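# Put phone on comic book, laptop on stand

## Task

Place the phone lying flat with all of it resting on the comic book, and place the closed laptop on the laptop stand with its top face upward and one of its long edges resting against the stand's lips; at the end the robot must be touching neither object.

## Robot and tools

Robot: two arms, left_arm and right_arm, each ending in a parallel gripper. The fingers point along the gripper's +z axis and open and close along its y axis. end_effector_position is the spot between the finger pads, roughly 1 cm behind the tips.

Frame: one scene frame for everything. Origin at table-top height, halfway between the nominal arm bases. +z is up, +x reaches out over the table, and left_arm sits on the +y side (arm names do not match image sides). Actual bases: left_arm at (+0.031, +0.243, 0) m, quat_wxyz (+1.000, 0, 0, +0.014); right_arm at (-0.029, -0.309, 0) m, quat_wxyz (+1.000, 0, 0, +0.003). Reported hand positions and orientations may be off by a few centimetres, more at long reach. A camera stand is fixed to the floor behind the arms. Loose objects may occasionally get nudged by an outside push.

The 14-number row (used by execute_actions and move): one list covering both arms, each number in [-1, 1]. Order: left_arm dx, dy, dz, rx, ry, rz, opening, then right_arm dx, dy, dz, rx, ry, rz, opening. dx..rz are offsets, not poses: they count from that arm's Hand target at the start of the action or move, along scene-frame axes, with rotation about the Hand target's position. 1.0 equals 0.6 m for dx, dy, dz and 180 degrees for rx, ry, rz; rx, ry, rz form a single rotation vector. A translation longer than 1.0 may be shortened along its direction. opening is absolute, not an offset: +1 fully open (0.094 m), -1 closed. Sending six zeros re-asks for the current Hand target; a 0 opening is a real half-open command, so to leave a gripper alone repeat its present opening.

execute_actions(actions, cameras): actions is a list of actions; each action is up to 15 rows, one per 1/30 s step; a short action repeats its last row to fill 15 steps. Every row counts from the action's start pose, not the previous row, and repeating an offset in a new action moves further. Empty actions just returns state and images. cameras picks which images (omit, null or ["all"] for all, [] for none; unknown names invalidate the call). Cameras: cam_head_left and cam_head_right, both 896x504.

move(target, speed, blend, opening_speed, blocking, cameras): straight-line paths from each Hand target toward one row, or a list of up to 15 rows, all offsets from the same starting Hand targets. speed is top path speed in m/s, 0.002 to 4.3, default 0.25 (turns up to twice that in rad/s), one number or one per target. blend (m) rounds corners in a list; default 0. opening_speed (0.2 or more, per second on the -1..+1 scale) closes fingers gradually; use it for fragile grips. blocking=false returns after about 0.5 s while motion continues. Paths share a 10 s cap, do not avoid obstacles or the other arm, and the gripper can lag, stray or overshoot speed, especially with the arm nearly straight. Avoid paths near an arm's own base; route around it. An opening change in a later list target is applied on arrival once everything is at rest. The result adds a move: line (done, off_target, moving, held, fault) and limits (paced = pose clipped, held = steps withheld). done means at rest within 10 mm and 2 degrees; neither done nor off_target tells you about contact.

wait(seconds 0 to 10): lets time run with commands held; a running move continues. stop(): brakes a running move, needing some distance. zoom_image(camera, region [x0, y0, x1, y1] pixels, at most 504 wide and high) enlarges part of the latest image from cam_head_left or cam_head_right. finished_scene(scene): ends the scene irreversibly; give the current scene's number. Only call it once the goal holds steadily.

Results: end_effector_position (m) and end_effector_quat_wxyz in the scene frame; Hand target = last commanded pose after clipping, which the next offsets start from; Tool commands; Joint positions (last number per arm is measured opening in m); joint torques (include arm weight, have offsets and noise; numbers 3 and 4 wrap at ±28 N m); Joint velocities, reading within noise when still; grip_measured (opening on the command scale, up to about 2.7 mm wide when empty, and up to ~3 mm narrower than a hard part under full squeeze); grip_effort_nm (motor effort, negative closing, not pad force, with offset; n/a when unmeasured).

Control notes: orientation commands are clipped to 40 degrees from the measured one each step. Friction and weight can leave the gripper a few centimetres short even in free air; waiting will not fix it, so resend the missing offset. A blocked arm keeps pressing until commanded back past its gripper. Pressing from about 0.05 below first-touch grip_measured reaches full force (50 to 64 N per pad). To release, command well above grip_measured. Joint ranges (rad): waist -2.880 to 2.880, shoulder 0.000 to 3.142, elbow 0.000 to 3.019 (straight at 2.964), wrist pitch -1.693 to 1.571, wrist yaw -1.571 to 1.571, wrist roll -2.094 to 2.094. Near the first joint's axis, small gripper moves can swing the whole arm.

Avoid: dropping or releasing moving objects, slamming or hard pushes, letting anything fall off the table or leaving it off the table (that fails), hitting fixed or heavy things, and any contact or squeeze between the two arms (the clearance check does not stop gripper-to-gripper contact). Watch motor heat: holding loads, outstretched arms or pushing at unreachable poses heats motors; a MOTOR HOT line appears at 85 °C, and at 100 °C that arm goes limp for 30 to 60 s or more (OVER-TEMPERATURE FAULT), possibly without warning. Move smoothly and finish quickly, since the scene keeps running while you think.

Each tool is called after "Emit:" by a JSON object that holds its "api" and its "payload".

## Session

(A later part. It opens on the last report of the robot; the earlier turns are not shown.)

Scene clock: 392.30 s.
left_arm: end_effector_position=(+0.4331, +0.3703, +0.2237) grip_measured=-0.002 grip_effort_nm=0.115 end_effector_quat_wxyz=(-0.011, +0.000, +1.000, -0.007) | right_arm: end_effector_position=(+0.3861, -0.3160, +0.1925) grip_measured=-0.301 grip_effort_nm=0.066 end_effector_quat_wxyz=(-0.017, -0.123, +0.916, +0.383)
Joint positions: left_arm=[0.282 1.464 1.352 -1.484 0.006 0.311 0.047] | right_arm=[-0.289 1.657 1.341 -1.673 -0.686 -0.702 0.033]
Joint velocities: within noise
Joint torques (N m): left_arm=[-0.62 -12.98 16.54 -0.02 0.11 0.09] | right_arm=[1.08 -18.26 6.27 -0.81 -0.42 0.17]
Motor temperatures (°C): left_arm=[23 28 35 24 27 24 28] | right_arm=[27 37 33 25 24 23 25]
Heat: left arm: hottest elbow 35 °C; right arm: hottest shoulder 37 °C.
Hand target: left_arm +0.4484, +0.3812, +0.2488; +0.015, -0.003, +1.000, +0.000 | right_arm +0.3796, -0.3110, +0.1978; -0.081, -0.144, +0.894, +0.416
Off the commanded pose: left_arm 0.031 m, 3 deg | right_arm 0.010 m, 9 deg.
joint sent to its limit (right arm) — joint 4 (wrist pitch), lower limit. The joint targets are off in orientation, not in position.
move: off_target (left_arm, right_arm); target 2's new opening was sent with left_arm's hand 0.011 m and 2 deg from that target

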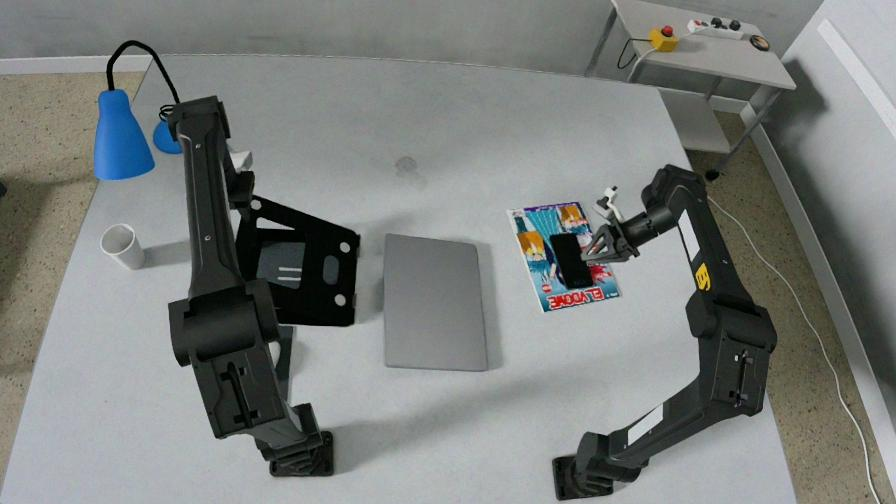

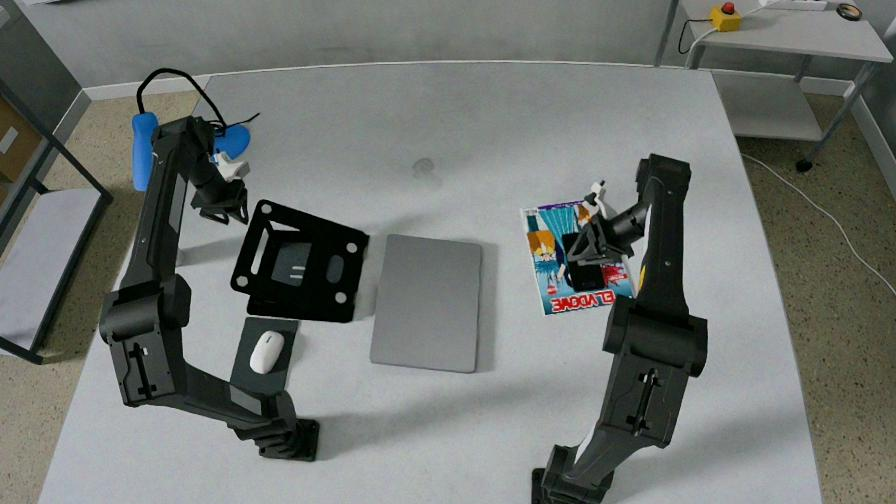

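Emit:
{"api": "move", "payload": {"target": [-0.083,-0.38,-0.08,-0.118,0.117,0.491,0.0,0.033,0.12,-0.14,-0.089,0.365,-0.429,0.0], "speed": 0.4}}

Emit:
{"api": "zoom_image", "payload": {"camera": "cam_head_left", "region": [300, 180, 600, 400]}}

Emit:
{"api": "zoom_image", "payload": {"camera": "cam_head_right", "region": [300, 180, 600, 400]}}

Scene clock: 421.50 s.
left_arm: end_effector_position=(+0.4017, +0.1584, +0.1976) grip_measured=-0.002 grip_effort_nm=0.105 end_effector_quat_wxyz=(+0.161, +0.697, -0.683, +0.149) | right_arm: end_effector_position=(+0.4033, -0.2447, +0.1110) grip_measured=-0.001 grip_effort_nm=0.061 end_effector_quat_wxyz=(-0.274, +0.656, +0.649, +0.270)
Joint positions: left_arm=[-0.054 1.339 1.112 -1.345 0.443 -1.616 0.047] | right_arm=[-0.14 1.648 1.109 -1.168 -0.781 1.39 0.047]
Joint velocities: within noise
Joint torques (N m): left_arm=[-2.84 -13.22 9.17 0.54 0.08 -0.08] | right_arm=[1.38 -17.44 5.78 0.17 -0.29 0.24]
Motor temperatures (°C): left_arm=[23 28 40 24 27 24 27] | right_arm=[27 37 33 25 24 23 25]
Heat: left arm: hottest elbow 40 °C; right arm: hottest shoulder 37 °C.
Hand target: left_arm +0.3986, +0.1533, +0.2007; +0.154, +0.693, -0.687, +0.155 | right_arm +0.3993, -0.2390, +0.1138; -0.271, +0.653, +0.653, +0.271
Off the commanded pose: left_arm 0.007 m, 1 deg | right_arm 0.007 m, 1 deg.
move: done

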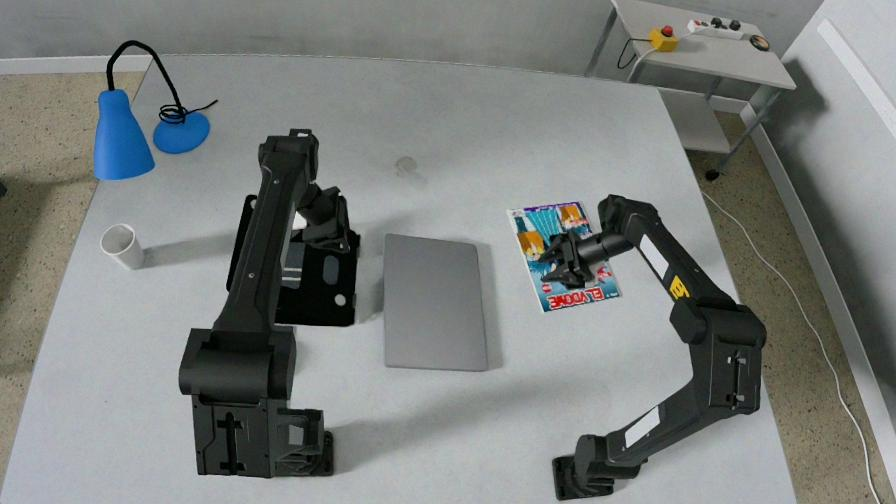

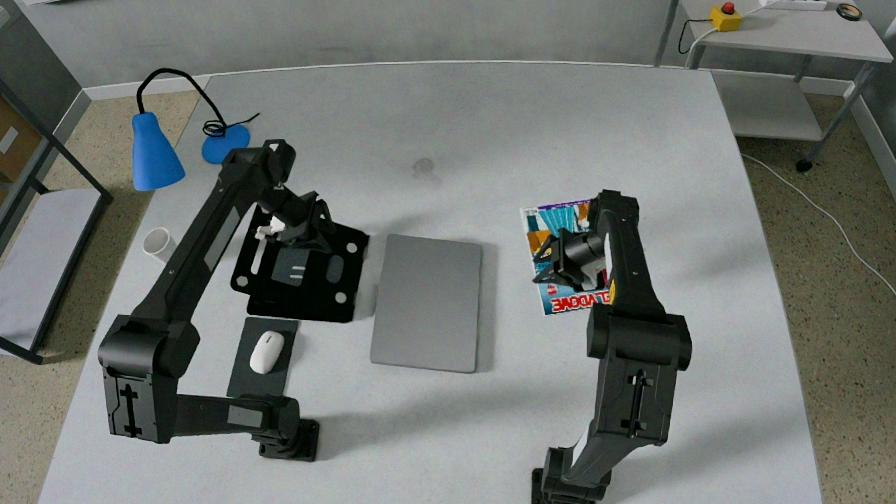

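Scaled by 1.680.

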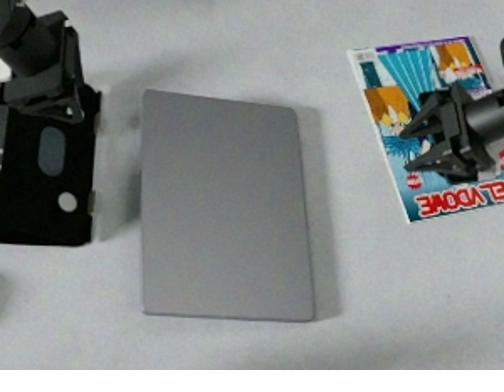

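Scaled by 1.680.

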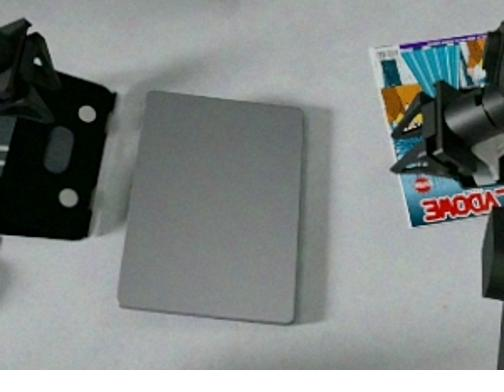

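Emit:
{"api": "move", "payload": {"target": [-0.02,-0.015,-0.293,0,0,0,0.0,-0.02,0.165,-0.14,0,0,0,0.0], "speed": 0.25}}

Emit:
{"api": "zoom_image", "payload": {"camera": "cam_head_left", "region": [330, 210, 530, 390]}}

Emit:
{"api": "zoom_image", "payload": {"camera": "cam_head_right", "region": [330, 210, 530, 390]}}

Scene clock: 429.57 s.
left_arm: end_effector_position=(+0.3957, +0.1553, +0.0432) grip_measured=-0.002 grip_effort_nm=0.105 end_effector_quat_wxyz=(+0.134, +0.699, -0.684, +0.162) | right_arm: end_effector_position=(+0.3932, -0.1431, +0.0415) grip_measured=-0.001 grip_effort_nm=0.056 end_effector_quat_wxyz=(-0.264, +0.650, +0.655, +0.280)
Joint positions: left_arm=[-0.073 1.478 0.805 -0.831 0.419 -1.651 0.047] | right_arm=[0.097 1.686 0.932 -0.687 -0.782 1.719 0.047]
Joint velocities: within noise
Joint torques (N m): left_arm=[-3.6 -8.41 6.52 1.09 0.89 -0.02] | right_arm=[1.2 -13.92 5.31 0.69 -0.3 0.24]
Motor temperatures (°C): left_arm=[23 28 39 24 27 24 27] | right_arm=[27 37 34 25 24 23 25]
Heat: left arm: hottest elbow 39 °C; right arm: hottest shoulder 37 °C.
Hand target: left_arm +0.3866, +0.1443, +0.0250; +0.154, +0.693, -0.687, +0.155 | right_arm +0.3873, -0.1399, +0.0297; -0.271, +0.653, +0.653, +0.271
Off the commanded pose: left_arm 0.023 m, 3 deg | right_arm 0.014 m, 1 deg.
move: off_target (left_arm, right_arm)

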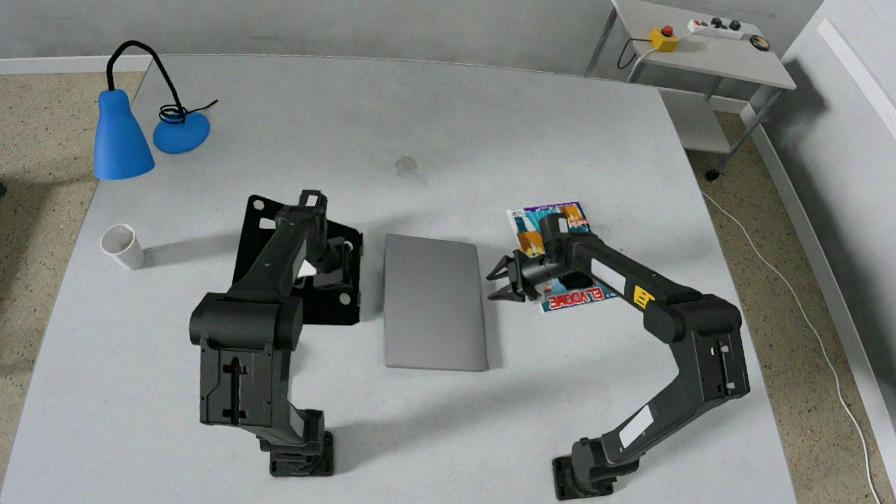

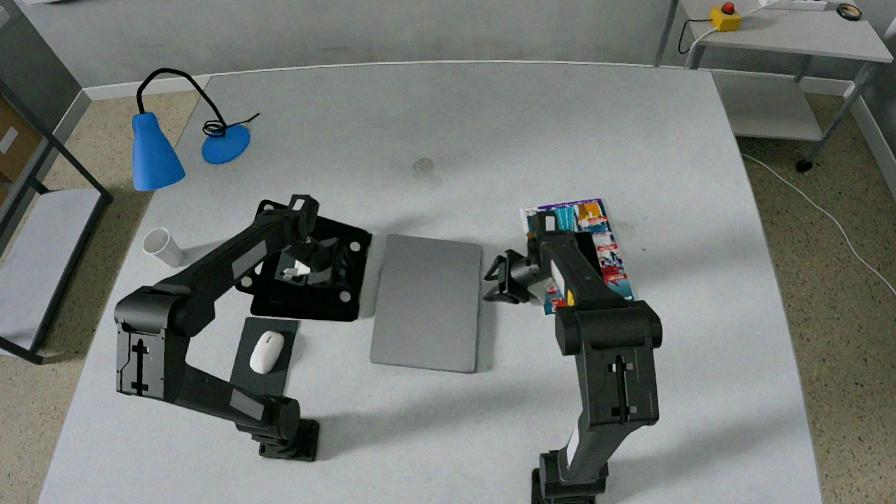

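Scaled by 2.520.

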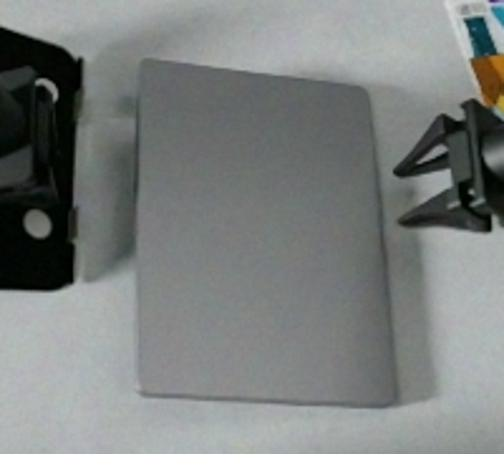

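Scaled by 2.520.

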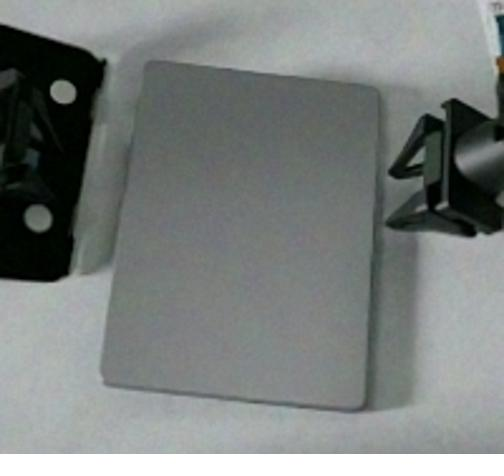

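Emit:
{"api": "move", "payload": {"target": [[0.0,0.0,0.1,0,0,0,0.0,-0.02,0,0,0,0,0,0.0],[-0.055,-0.10,0.1,0,0,0,0.0,-0.055,0,-0.01,0,0,0,0.0],[-0.055,-0.10,-0.005,0,0,0,0.0,-0.055,0,-0.025,0,0,0,0.0]], "speed": 0.15}}

Emit:
{"api": "zoom_image", "payload": {"camera": "cam_head_left", "region": [330, 210, 530, 390]}}

Emit:
{"api": "zoom_image", "payload": {"camera": "cam_head_right", "region": [330, 210, 530, 390]}}

Scene clock: 438.17 s.
left_arm: end_effector_position=(+0.3573, +0.0871, +0.0292) grip_measured=-0.002 grip_effort_nm=0.110 end_effector_quat_wxyz=(+0.150, +0.693, -0.687, +0.159) | right_arm: end_effector_position=(+0.3670, -0.1439, +0.0288) grip_measured=-0.001 grip_effort_nm=0.056 end_effector_quat_wxyz=(-0.262, +0.652, +0.653, +0.283)
Joint positions: left_arm=[-0.274 1.441 0.71 -0.711 0.423 -1.852 0.047] | right_arm=[0.102 1.654 0.838 -0.61 -0.781 1.738 0.047]
Joint velocities: within noise
Joint torques (N m): left_arm=[-2.08 -9.64 7.21 1.01 0.2 -0.06] | right_arm=[1.49 -13.1 4.01 0.85 -0.28 0.16]
Motor temperatures (°C): left_arm=[23 27 37 24 27 24 27] | right_arm=[27 37 33 25 24 23 25]
Heat: left arm: hottest elbow 37 °C; right arm: hottest shoulder 37 °C.
Hand target: left_arm +0.3538, +0.0842, +0.0221; +0.154, +0.693, -0.687, +0.155 | right_arm +0.3543, -0.1399, +0.0147; -0.271, +0.653, +0.654, +0.271
Off the commanded pose: left_arm 0.009 m, 1 deg | right_arm 0.019 m, 2 deg.
move: off_target (right_arm)

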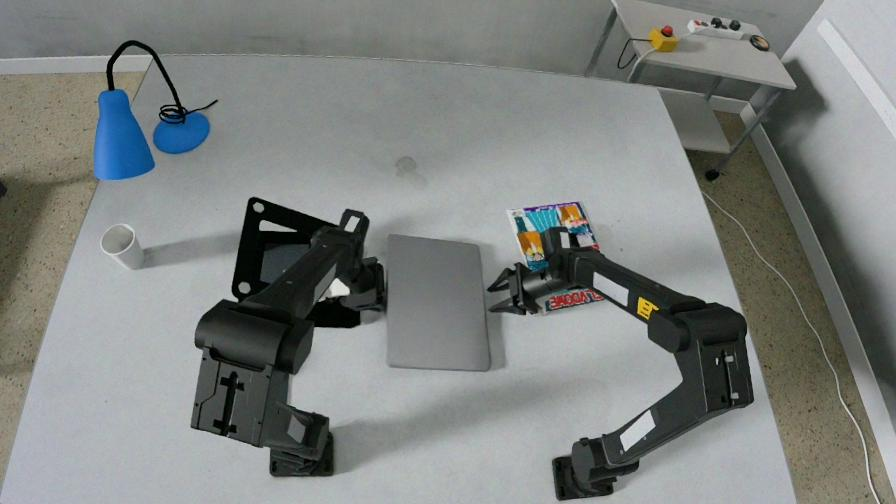

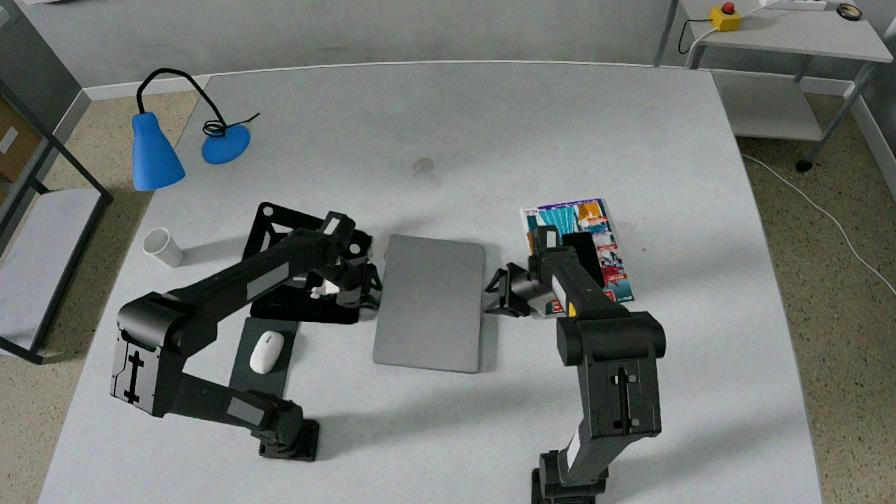

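Scaled by 2.520.

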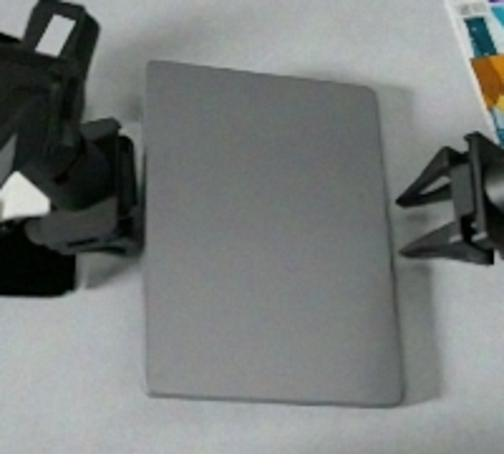

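Scaled by 2.520.

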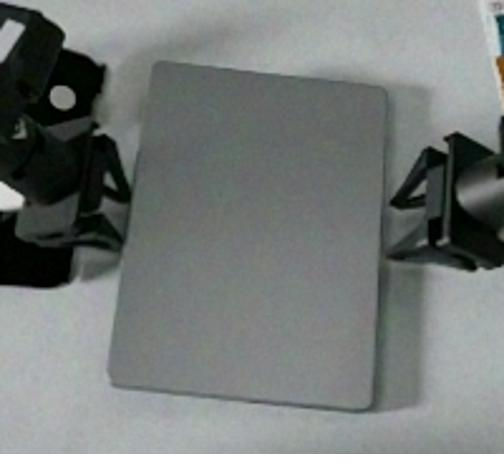

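Emit:
{"api": "move", "payload": {"target": [[0.0,0.006,-0.024,0,0,0,0.0,-0.01,0.0,-0.035,0,0,0,0.0],[0.0,0.0,-0.024,0,0,0,0.0,-0.01,0.03,-0.035,0,0,0,0.0]], "speed": 0.06}}

Emit:
{"api": "zoom_image", "payload": {"camera": "cam_head_right", "region": [330, 210, 530, 390]}}

Scene clock: 443.93 s.
left_arm: end_effector_position=(+0.3638, +0.0841, +0.0279) grip_measured=-0.002 grip_effort_nm=0.110 end_effector_quat_wxyz=(+0.147, +0.694, -0.684, +0.170) | right_arm: end_effector_position=(+0.3722, -0.1333, +0.0288) grip_measured=-0.001 grip_effort_nm=0.061 end_effector_quat_wxyz=(-0.248, +0.658, +0.646, +0.297)
Joint positions: left_arm=[-0.275 1.449 0.71 -0.676 0.427 -1.866 0.047] | right_arm=[0.13 1.641 0.816 -0.514 -0.767 1.819 0.047]
Joint velocities: within noise
Joint torques (N m): left_arm=[-2.08 -8.29 5.87 1.24 0.05 0.1] | right_arm=[2.67 -9.58 3.14 1.32 -0.52 0.03]
Motor temperatures (°C): left_arm=[23 27 36 24 27 24 27] | right_arm=[27 36 33 25 24 23 25]
Heat: left arm: hottest elbow 36 °C; right arm: hottest shoulder 36 °C.
Hand target: left_arm +0.3538, +0.0842, +0.0077; +0.154, +0.693, -0.687, +0.155 | right_arm +0.3484, -0.1219, -0.0061; -0.271, +0.653, +0.653, +0.271
Off the commanded pose: left_arm 0.023 m, 2 deg | right_arm 0.044 m, 4 deg.
move: off_target (left_arm, right_arm)

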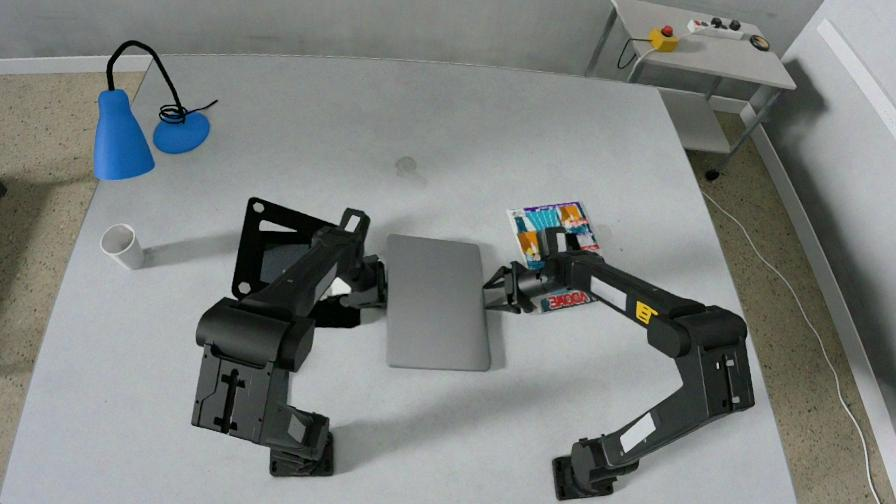

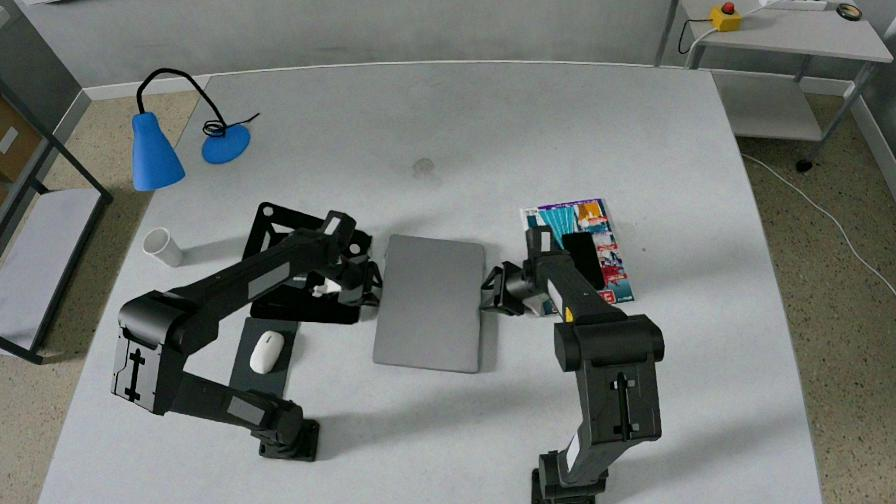

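Scaled by 2.520.

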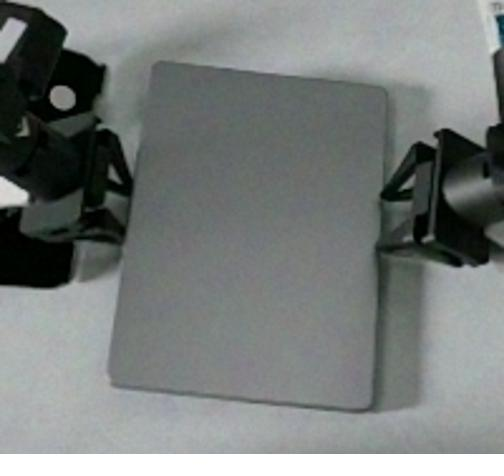

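Emit:
{"api": "move", "payload": {"target": [[0.01,0.0,0.04,0,0,0,0.0,0.015,0.0,0.058,0,0,0,0.0],[0.01,-0.05,0.04,0,0,0,0.0,0.015,0.06,0.058,0,0,0,0.0]], "speed": 0.08}}

Emit:
{"api": "zoom_image", "payload": {"camera": "cam_head_right", "region": [330, 210, 530, 390]}}

Scene clock: 450.00 s.
left_arm: end_effector_position=(+0.3554, +0.0822, +0.0245) grip_measured=-0.002 grip_effort_nm=0.105 end_effector_quat_wxyz=(+0.142, +0.705, -0.680, +0.146) | right_arm: end_effector_position=(+0.3568, -0.1000, +0.0338) grip_measured=-0.001 grip_effort_nm=0.056 end_effector_quat_wxyz=(-0.269, +0.660, +0.645, +0.277)
Joint positions: left_arm=[-0.303 1.449 0.71 -0.702 0.39 -1.907 0.047] | right_arm=[0.216 1.627 0.816 -0.516 -0.761 1.913 0.047]
Joint velocities: within noise
Joint torques (N m): left_arm=[-6.53 -9.76 10.76 0.55 1.11 -0.37] | right_arm=[2.9 -12.28 7.12 0.81 -0.11 0.24]
Motor temperatures (°C): left_arm=[23 27 36 24 27 24 27] | right_arm=[27 36 33 25 24 23 25]
Heat: left arm: hottest elbow 36 °C; right arm: hottest shoulder 36 °C.
Hand target: left_arm +0.3598, +0.0543, +0.0317; +0.154, +0.693, -0.687, +0.155 | right_arm +0.3574, -0.0859, +0.0285; -0.271, +0.653, +0.654, +0.271
Off the commanded pose: left_arm 0.029 m, 2 deg | right_arm 0.015 m, 1 deg.
move: off_target (left_arm, right_arm)

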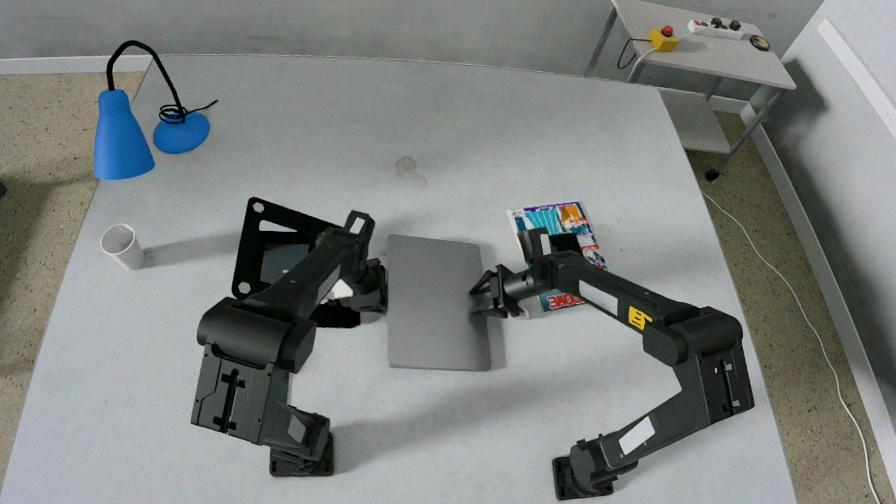

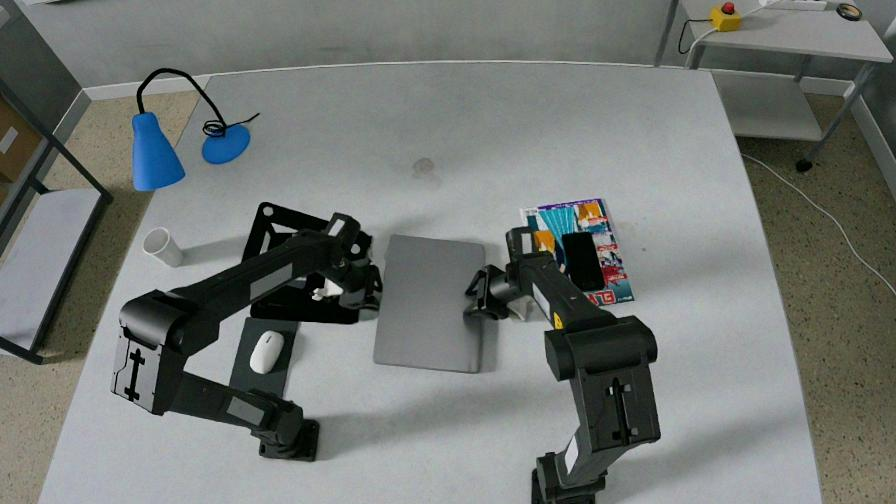

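Scaled by 2.520.

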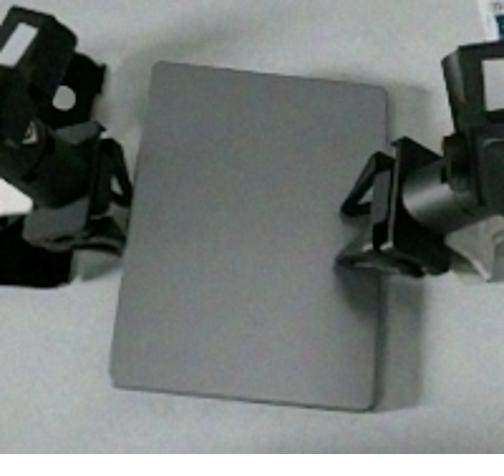

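Emit:
{"api": "move", "payload": {"target": [[0.0,0.03,0.0,0,0,0,0.0,0.0,0.0,0.05,0,0,0,0.0],[0.0,0.03,0,0,0,0,0.0,0.0,-0.11,0.05,0,0,0,0.0],[0.0,0.03,-0.02,0,0,0,0.0,-0.01,-0.11,-0.03,0,0,0,0.0]], "speed": 0.12, "cameras": []}}

Scene clock: 455.93 s.
left_arm: end_effector_position=(+0.3538, +0.0791, +0.0240) grip_measured=-0.002 grip_effort_nm=0.110 end_effector_quat_wxyz=(+0.151, +0.698, -0.683, +0.149) | right_arm: end_effector_position=(+0.3562, -0.1482, +0.0290) grip_measured=-0.001 grip_effort_nm=0.056 end_effector_quat_wxyz=(-0.263, +0.648, +0.658, +0.280)
Joint positions: left_arm=[-0.303 1.455 0.71 -0.701 0.411 -1.893 0.047] | right_arm=[0.094 1.635 0.816 -0.628 -0.781 1.706 0.047]
Joint velocities: within noise
Joint torques (N m): left_arm=[-2.32 -8.88 8.88 1.43 0.51 0.03] | right_arm=[0.03 -10.93 4.82 0.87 -0.39 0.1]
Motor temperatures (°C): left_arm=[23 27 35 24 28 24 27] | right_arm=[27 36 33 25 24 23 25]
Heat: left arm: hottest elbow 35 °C; right arm: hottest shoulder 36 °C.
Hand target: left_arm +0.3597, +0.0723, +0.0197; +0.154, +0.693, -0.687, +0.155 | right_arm +0.3514, -0.1519, +0.0106; -0.271, +0.653, +0.654, +0.271
Off the commanded pose: left_arm 0.010 m, 1 deg | right_arm 0.019 m, 2 deg.
move: off_target (right_arm)
No camera images: "cameras" was empty.

Emit:
{"api": "move", "payload": {"target": [[0.0,-0.01,0.0,0,0,0,0.0,0.0,0.07,-0.005,0,0,0,0.0],[0.0,-0.05,0,0,0,0,0.0,0.0,0.1,-0.0,0,0,0,0.0]], "speed": 0.06}}

Emit:
{"api": "zoom_image", "payload": {"camera": "cam_head_right", "region": [330, 210, 530, 390]}}

Emit:
{"api": "zoom_image", "payload": {"camera": "cam_head_left", "region": [330, 210, 530, 390]}}

Scene clock: 461.43 s.
left_arm: end_effector_position=(+0.3548, +0.0780, +0.0209) grip_measured=-0.002 grip_effort_nm=0.105 end_effector_quat_wxyz=(+0.139, +0.704, -0.682, +0.142) | right_arm: end_effector_position=(+0.3672, -0.1062, +0.0332) grip_measured=-0.001 grip_effort_nm=0.061 end_effector_quat_wxyz=(-0.259, +0.657, +0.644, +0.294)
Joint positions: left_arm=[-0.32 1.459 0.71 -0.691 0.379 -1.92 0.047] | right_arm=[0.195 1.635 0.816 -0.478 -0.768 1.901 0.047]
Joint velocities: within noise
Joint torques (N m): left_arm=[-6.65 -8 10.07 1.77 1.32 -0.53] | right_arm=[3.55 -11.16 4.81 1.01 0.04 0.21]
Motor temperatures (°C): left_arm=[23 27 35 24 28 24 27] | right_arm=[27 35 33 25 24 23 25]
Heat: left arm: hottest elbow 35 °C; right arm: hottest shoulder 35 °C.
Hand target: left_arm +0.3598, +0.0423, +0.0197; +0.154, +0.693, -0.687, +0.155 | right_arm +0.3514, -0.0919, +0.0107; -0.271, +0.653, +0.653, +0.271
Off the commanded pose: left_arm 0.036 m, 3 deg | right_arm 0.031 m, 3 deg.
move: off_target (left_arm, right_arm)

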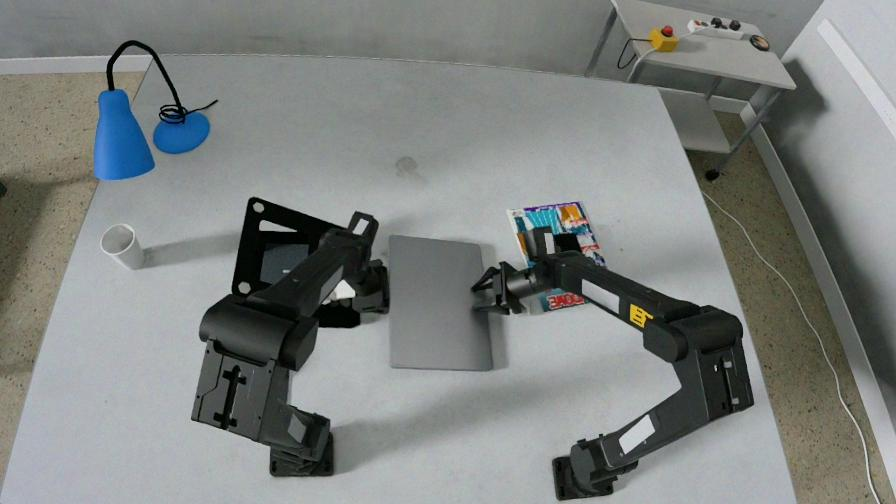

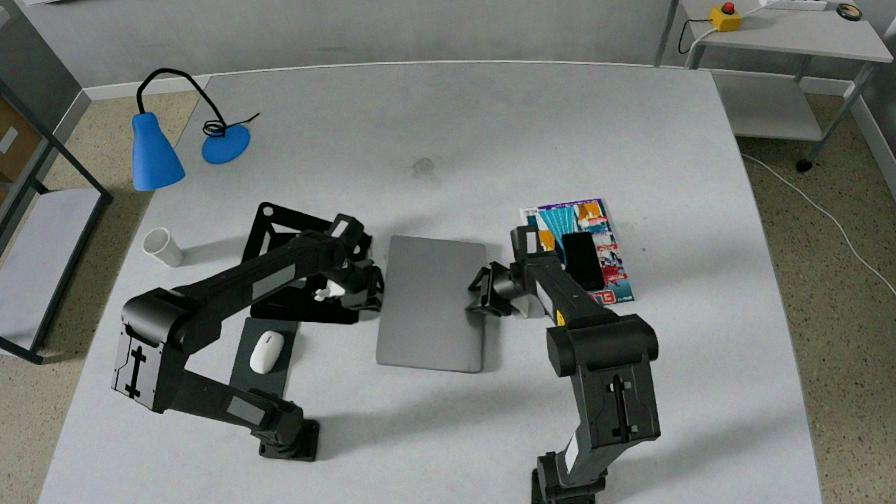

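Scaled by 2.520.

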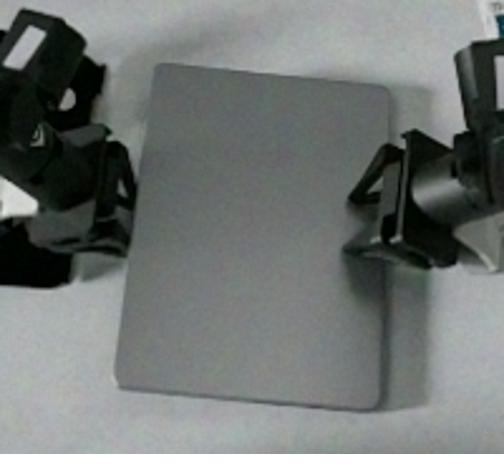

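Scaled by 2.520.

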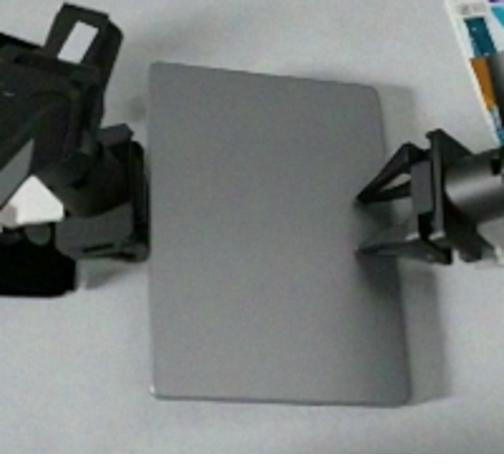

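Emit:
{"api": "move", "payload": {"target": [[0.0,0.03,0.0,0,0,0,0.0,0.0,0.0,0.08,0,0,0,0.0],[0.0,0.03,0,0,0,0,0.0,0.0,-0.10,0.08,-0.139,0,0,0.0],[0.0,0.03,0.0,0,0,0,0.0,0.0,-0.10,0.01,-0.139,0,0,0.0]], "speed": 0.15}}

Emit:
{"api": "zoom_image", "payload": {"camera": "cam_head_right", "region": [330, 210, 530, 390]}}

Scene clock: 468.20 s.
left_arm: end_effector_position=(+0.3531, +0.0712, +0.0190) grip_measured=-0.002 grip_effort_nm=0.110 end_effector_quat_wxyz=(+0.150, +0.699, -0.683, +0.146) | right_arm: end_effector_position=(+0.3479, -0.1577, +0.0209) grip_measured=-0.001 grip_effort_nm=0.066 end_effector_quat_wxyz=(-0.124, +0.703, +0.690, +0.123)
Joint positions: left_arm=[-0.329 1.47 0.71 -0.68 0.401 -1.921 0.047] | right_arm=[0.235 1.579 0.863 -0.766 -0.34 1.845 0.047]
Joint velocities: within noise
Joint torques (N m): left_arm=[-2.32 -10.11 9.14 1.18 0.75 -0.04] | right_arm=[1.49 -12.16 6.87 0.68 -0.05 0.09]
Motor temperatures (°C): left_arm=[23 27 35 24 28 24 27] | right_arm=[27 35 33 25 24 23 25]
Heat: left arm: hottest elbow 35 °C; right arm: hottest shoulder 35 °C.
Hand target: left_arm +0.3597, +0.0602, +0.0197; +0.154, +0.693, -0.687, +0.155 | right_arm +0.3514, -0.1518, +0.0166; -0.123, +0.696, +0.697, +0.123
Off the commanded pose: left_arm 0.013 m, 1 deg | right_arm 0.008 m, 1 deg.
move: off_target (left_arm)

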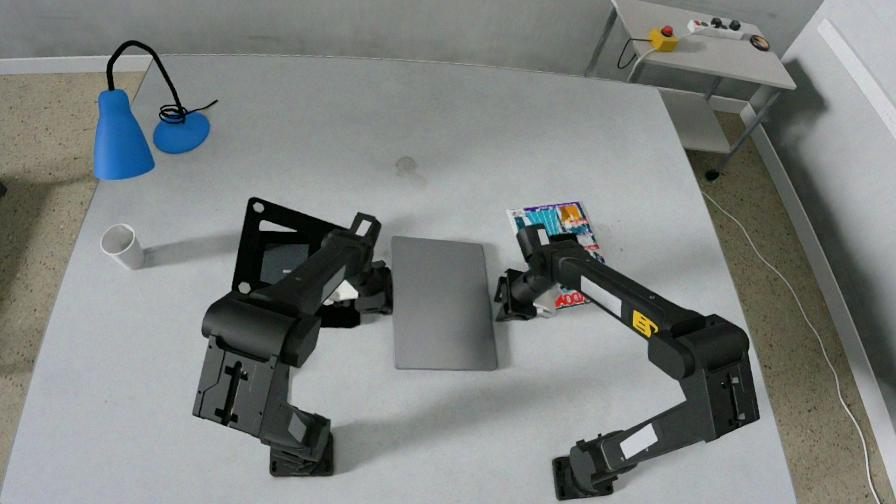

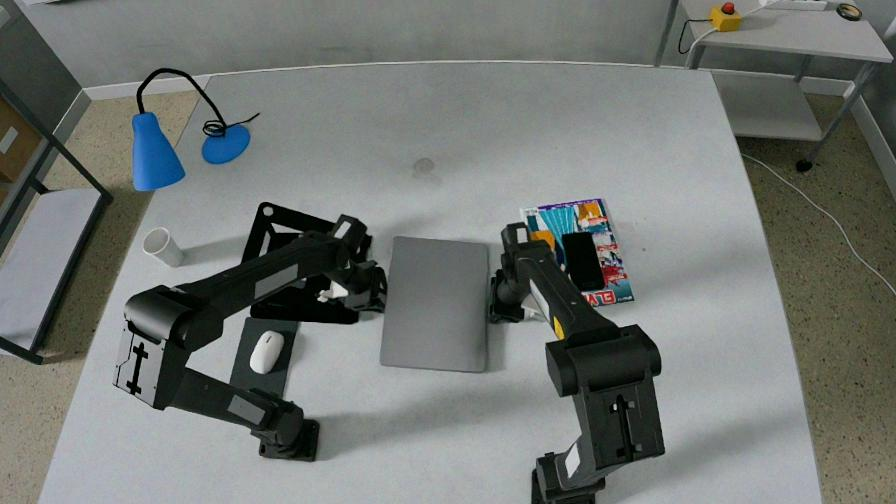

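Scaled by 2.520.

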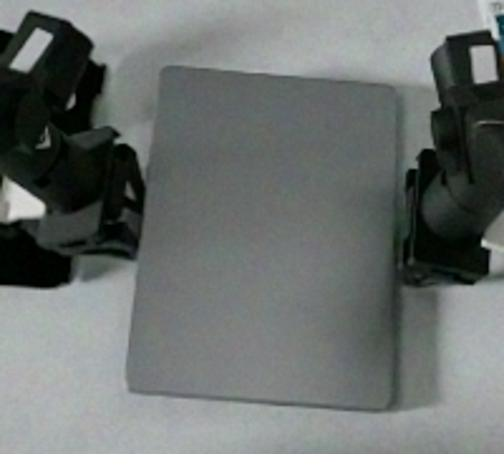

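Emit:
{"api": "move", "payload": {"target": [[0.0,-0.03,0.0,0,0,0,0.0,0.0,0.08,-0.002,0,0,0,0.0]], "speed": 0.05}}

Emit:
{"api": "zoom_image", "payload": {"camera": "cam_head_right", "region": [330, 210, 530, 390]}}

Scene clock: 472.67 s.
left_arm: end_effector_position=(+0.3529, +0.0708, +0.0181) grip_measured=-0.002 grip_effort_nm=0.105 end_effector_quat_wxyz=(+0.146, +0.705, -0.680, +0.142) | right_arm: end_effector_position=(+0.3446, -0.1465, +0.0180) grip_measured=-0.001 grip_effort_nm=0.056 end_effector_quat_wxyz=(-0.105, +0.713, +0.685, +0.107)
Joint positions: left_arm=[-0.336 1.47 0.71 -0.679 0.388 -1.94 0.047] | right_arm=[0.287 1.579 0.863 -0.757 -0.285 1.918 0.047]
Joint velocities: within noise
Joint torques (N m): left_arm=[-6.01 -8.7 10.3 1.77 1.04 -0.3] | right_arm=[5.77 -10.64 8.9 1.31 -1.53 0.46]
Motor temperatures (°C): left_arm=[23 27 34 24 28 24 27] | right_arm=[27 35 33 25 24 23 25]
Heat: left arm: hottest elbow 34 °C; right arm: hottest shoulder 35 °C.
Hand target: left_arm +0.3598, +0.0423, +0.0196; +0.154, +0.693, -0.687, +0.155 | right_arm +0.3514, -0.1039, +0.0154; -0.123, +0.696, +0.697, +0.123
Off the commanded pose: left_arm 0.029 m, 2 deg | right_arm 0.043 m, 4 deg.
move: off_target (left_arm, right_arm)

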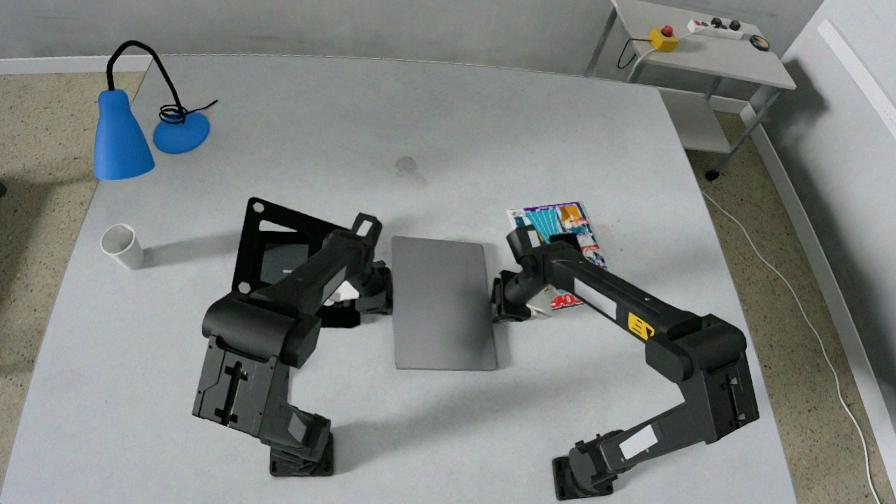

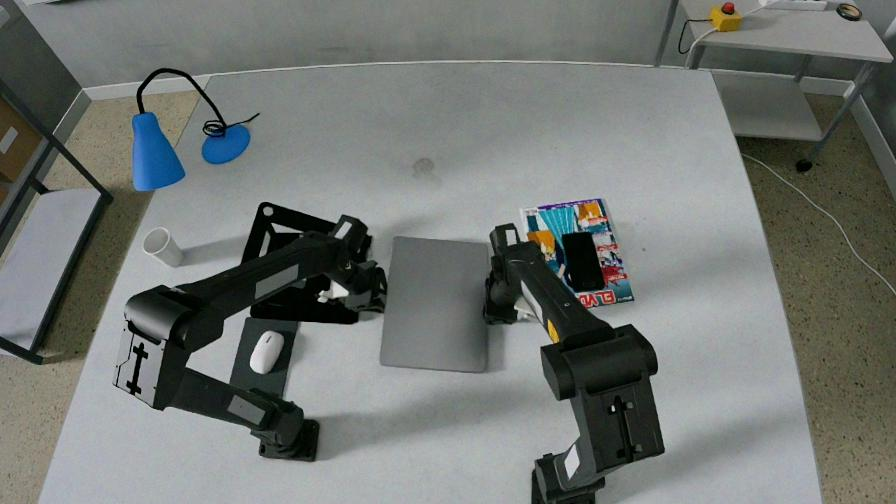

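Scaled by 2.520.

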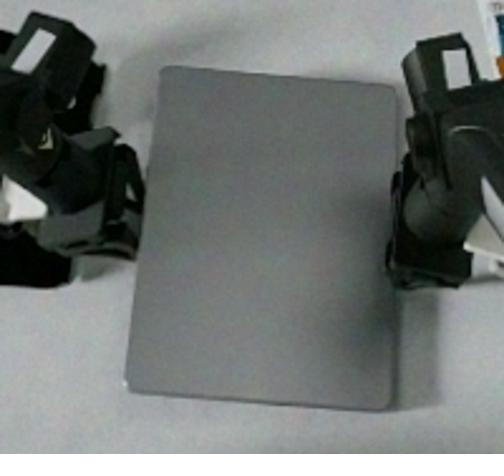

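Emit:
{"api": "move", "payload": {"target": [[0.0,-0.04,0.0,0,0,0,0.0,0.0,0.04,0.0,0,0,0,0.0],[0.0,-0.04,0.1,0,0,0,0.0,0.0,0.04,0.1,0,0,0,0.0]], "speed": 0.06}}

Emit:
{"api": "zoom_image", "payload": {"camera": "cam_head_right", "region": [330, 210, 530, 390]}}

Scene clock: 477.80 s.
left_arm: end_effector_position=(+0.3340, +0.0362, +0.0563) grip_measured=-0.002 grip_effort_nm=0.105 end_effector_quat_wxyz=(+0.166, +0.703, -0.681, +0.119) | right_arm: end_effector_position=(+0.3310, -0.0878, +0.0617) grip_measured=-0.001 grip_effort_nm=0.046 end_effector_quat_wxyz=(-0.132, +0.696, +0.698, +0.101)
Joint positions: left_arm=[-0.441 1.404 0.771 -0.823 0.396 -2.037 0.047] | right_arm=[0.418 1.539 0.952 -0.886 -0.32 2.007 0.047]
Joint velocities: within noise
Joint torques (N m): left_arm=[-1.96 -11.52 14.13 0.87 0.22 -0.08] | right_arm=[0.38 -13.16 9.96 0.5 -0.04 0.26]
Motor temperatures (°C): left_arm=[23 27 35 24 29 24 27] | right_arm=[27 35 34 25 26 23 25]
Heat: left arm: hottest elbow 35 °C; right arm: hottest shoulder 35 °C.
Hand target: left_arm +0.3597, +0.0182, +0.0796; +0.154, +0.693, -0.687, +0.155 | right_arm +0.3514, -0.0799, +0.0754; -0.123, +0.696, +0.697, +0.123
Off the commanded pose: left_arm 0.039 m, 4 deg | right_arm 0.026 m, 3 deg.
move: off_target (left_arm, right_arm)

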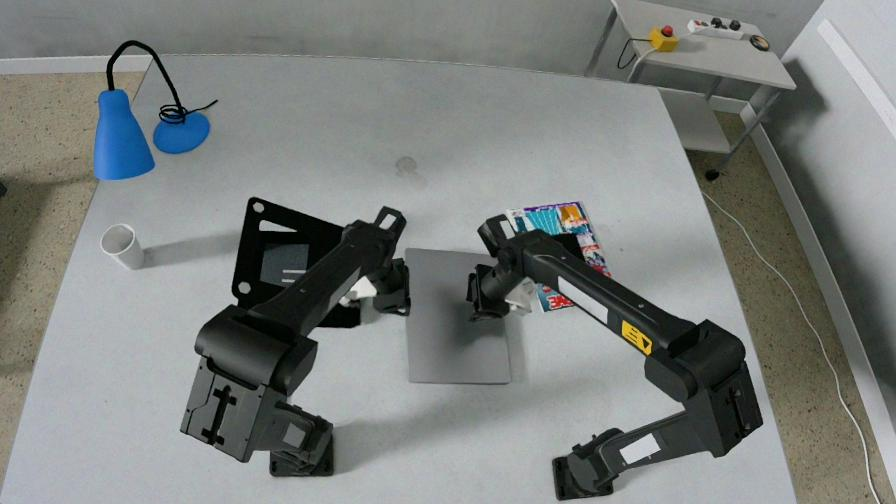

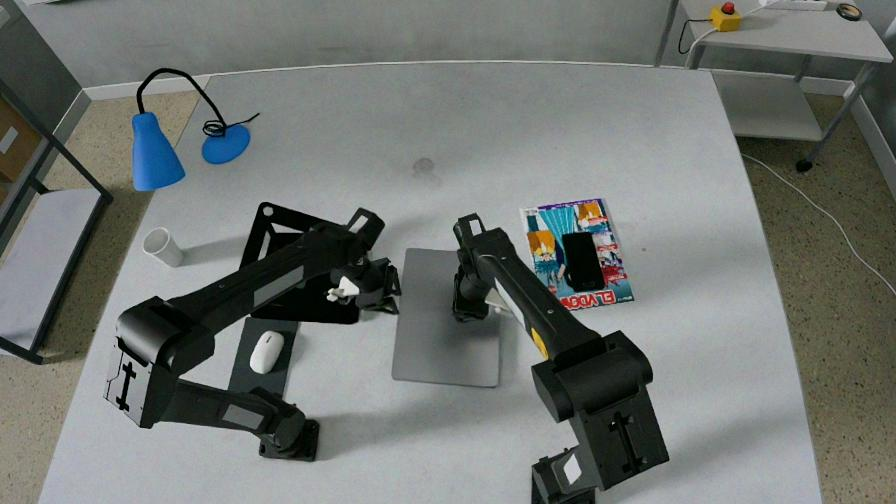

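Scaled by 2.520.

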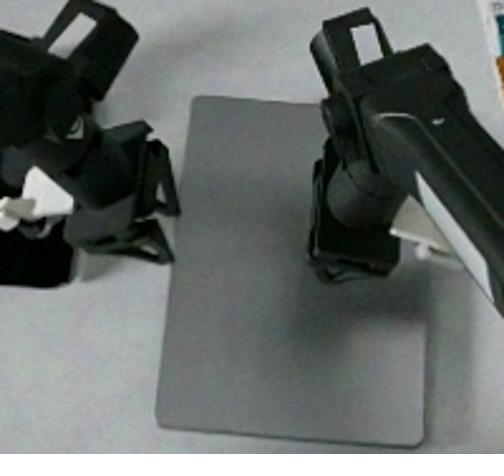

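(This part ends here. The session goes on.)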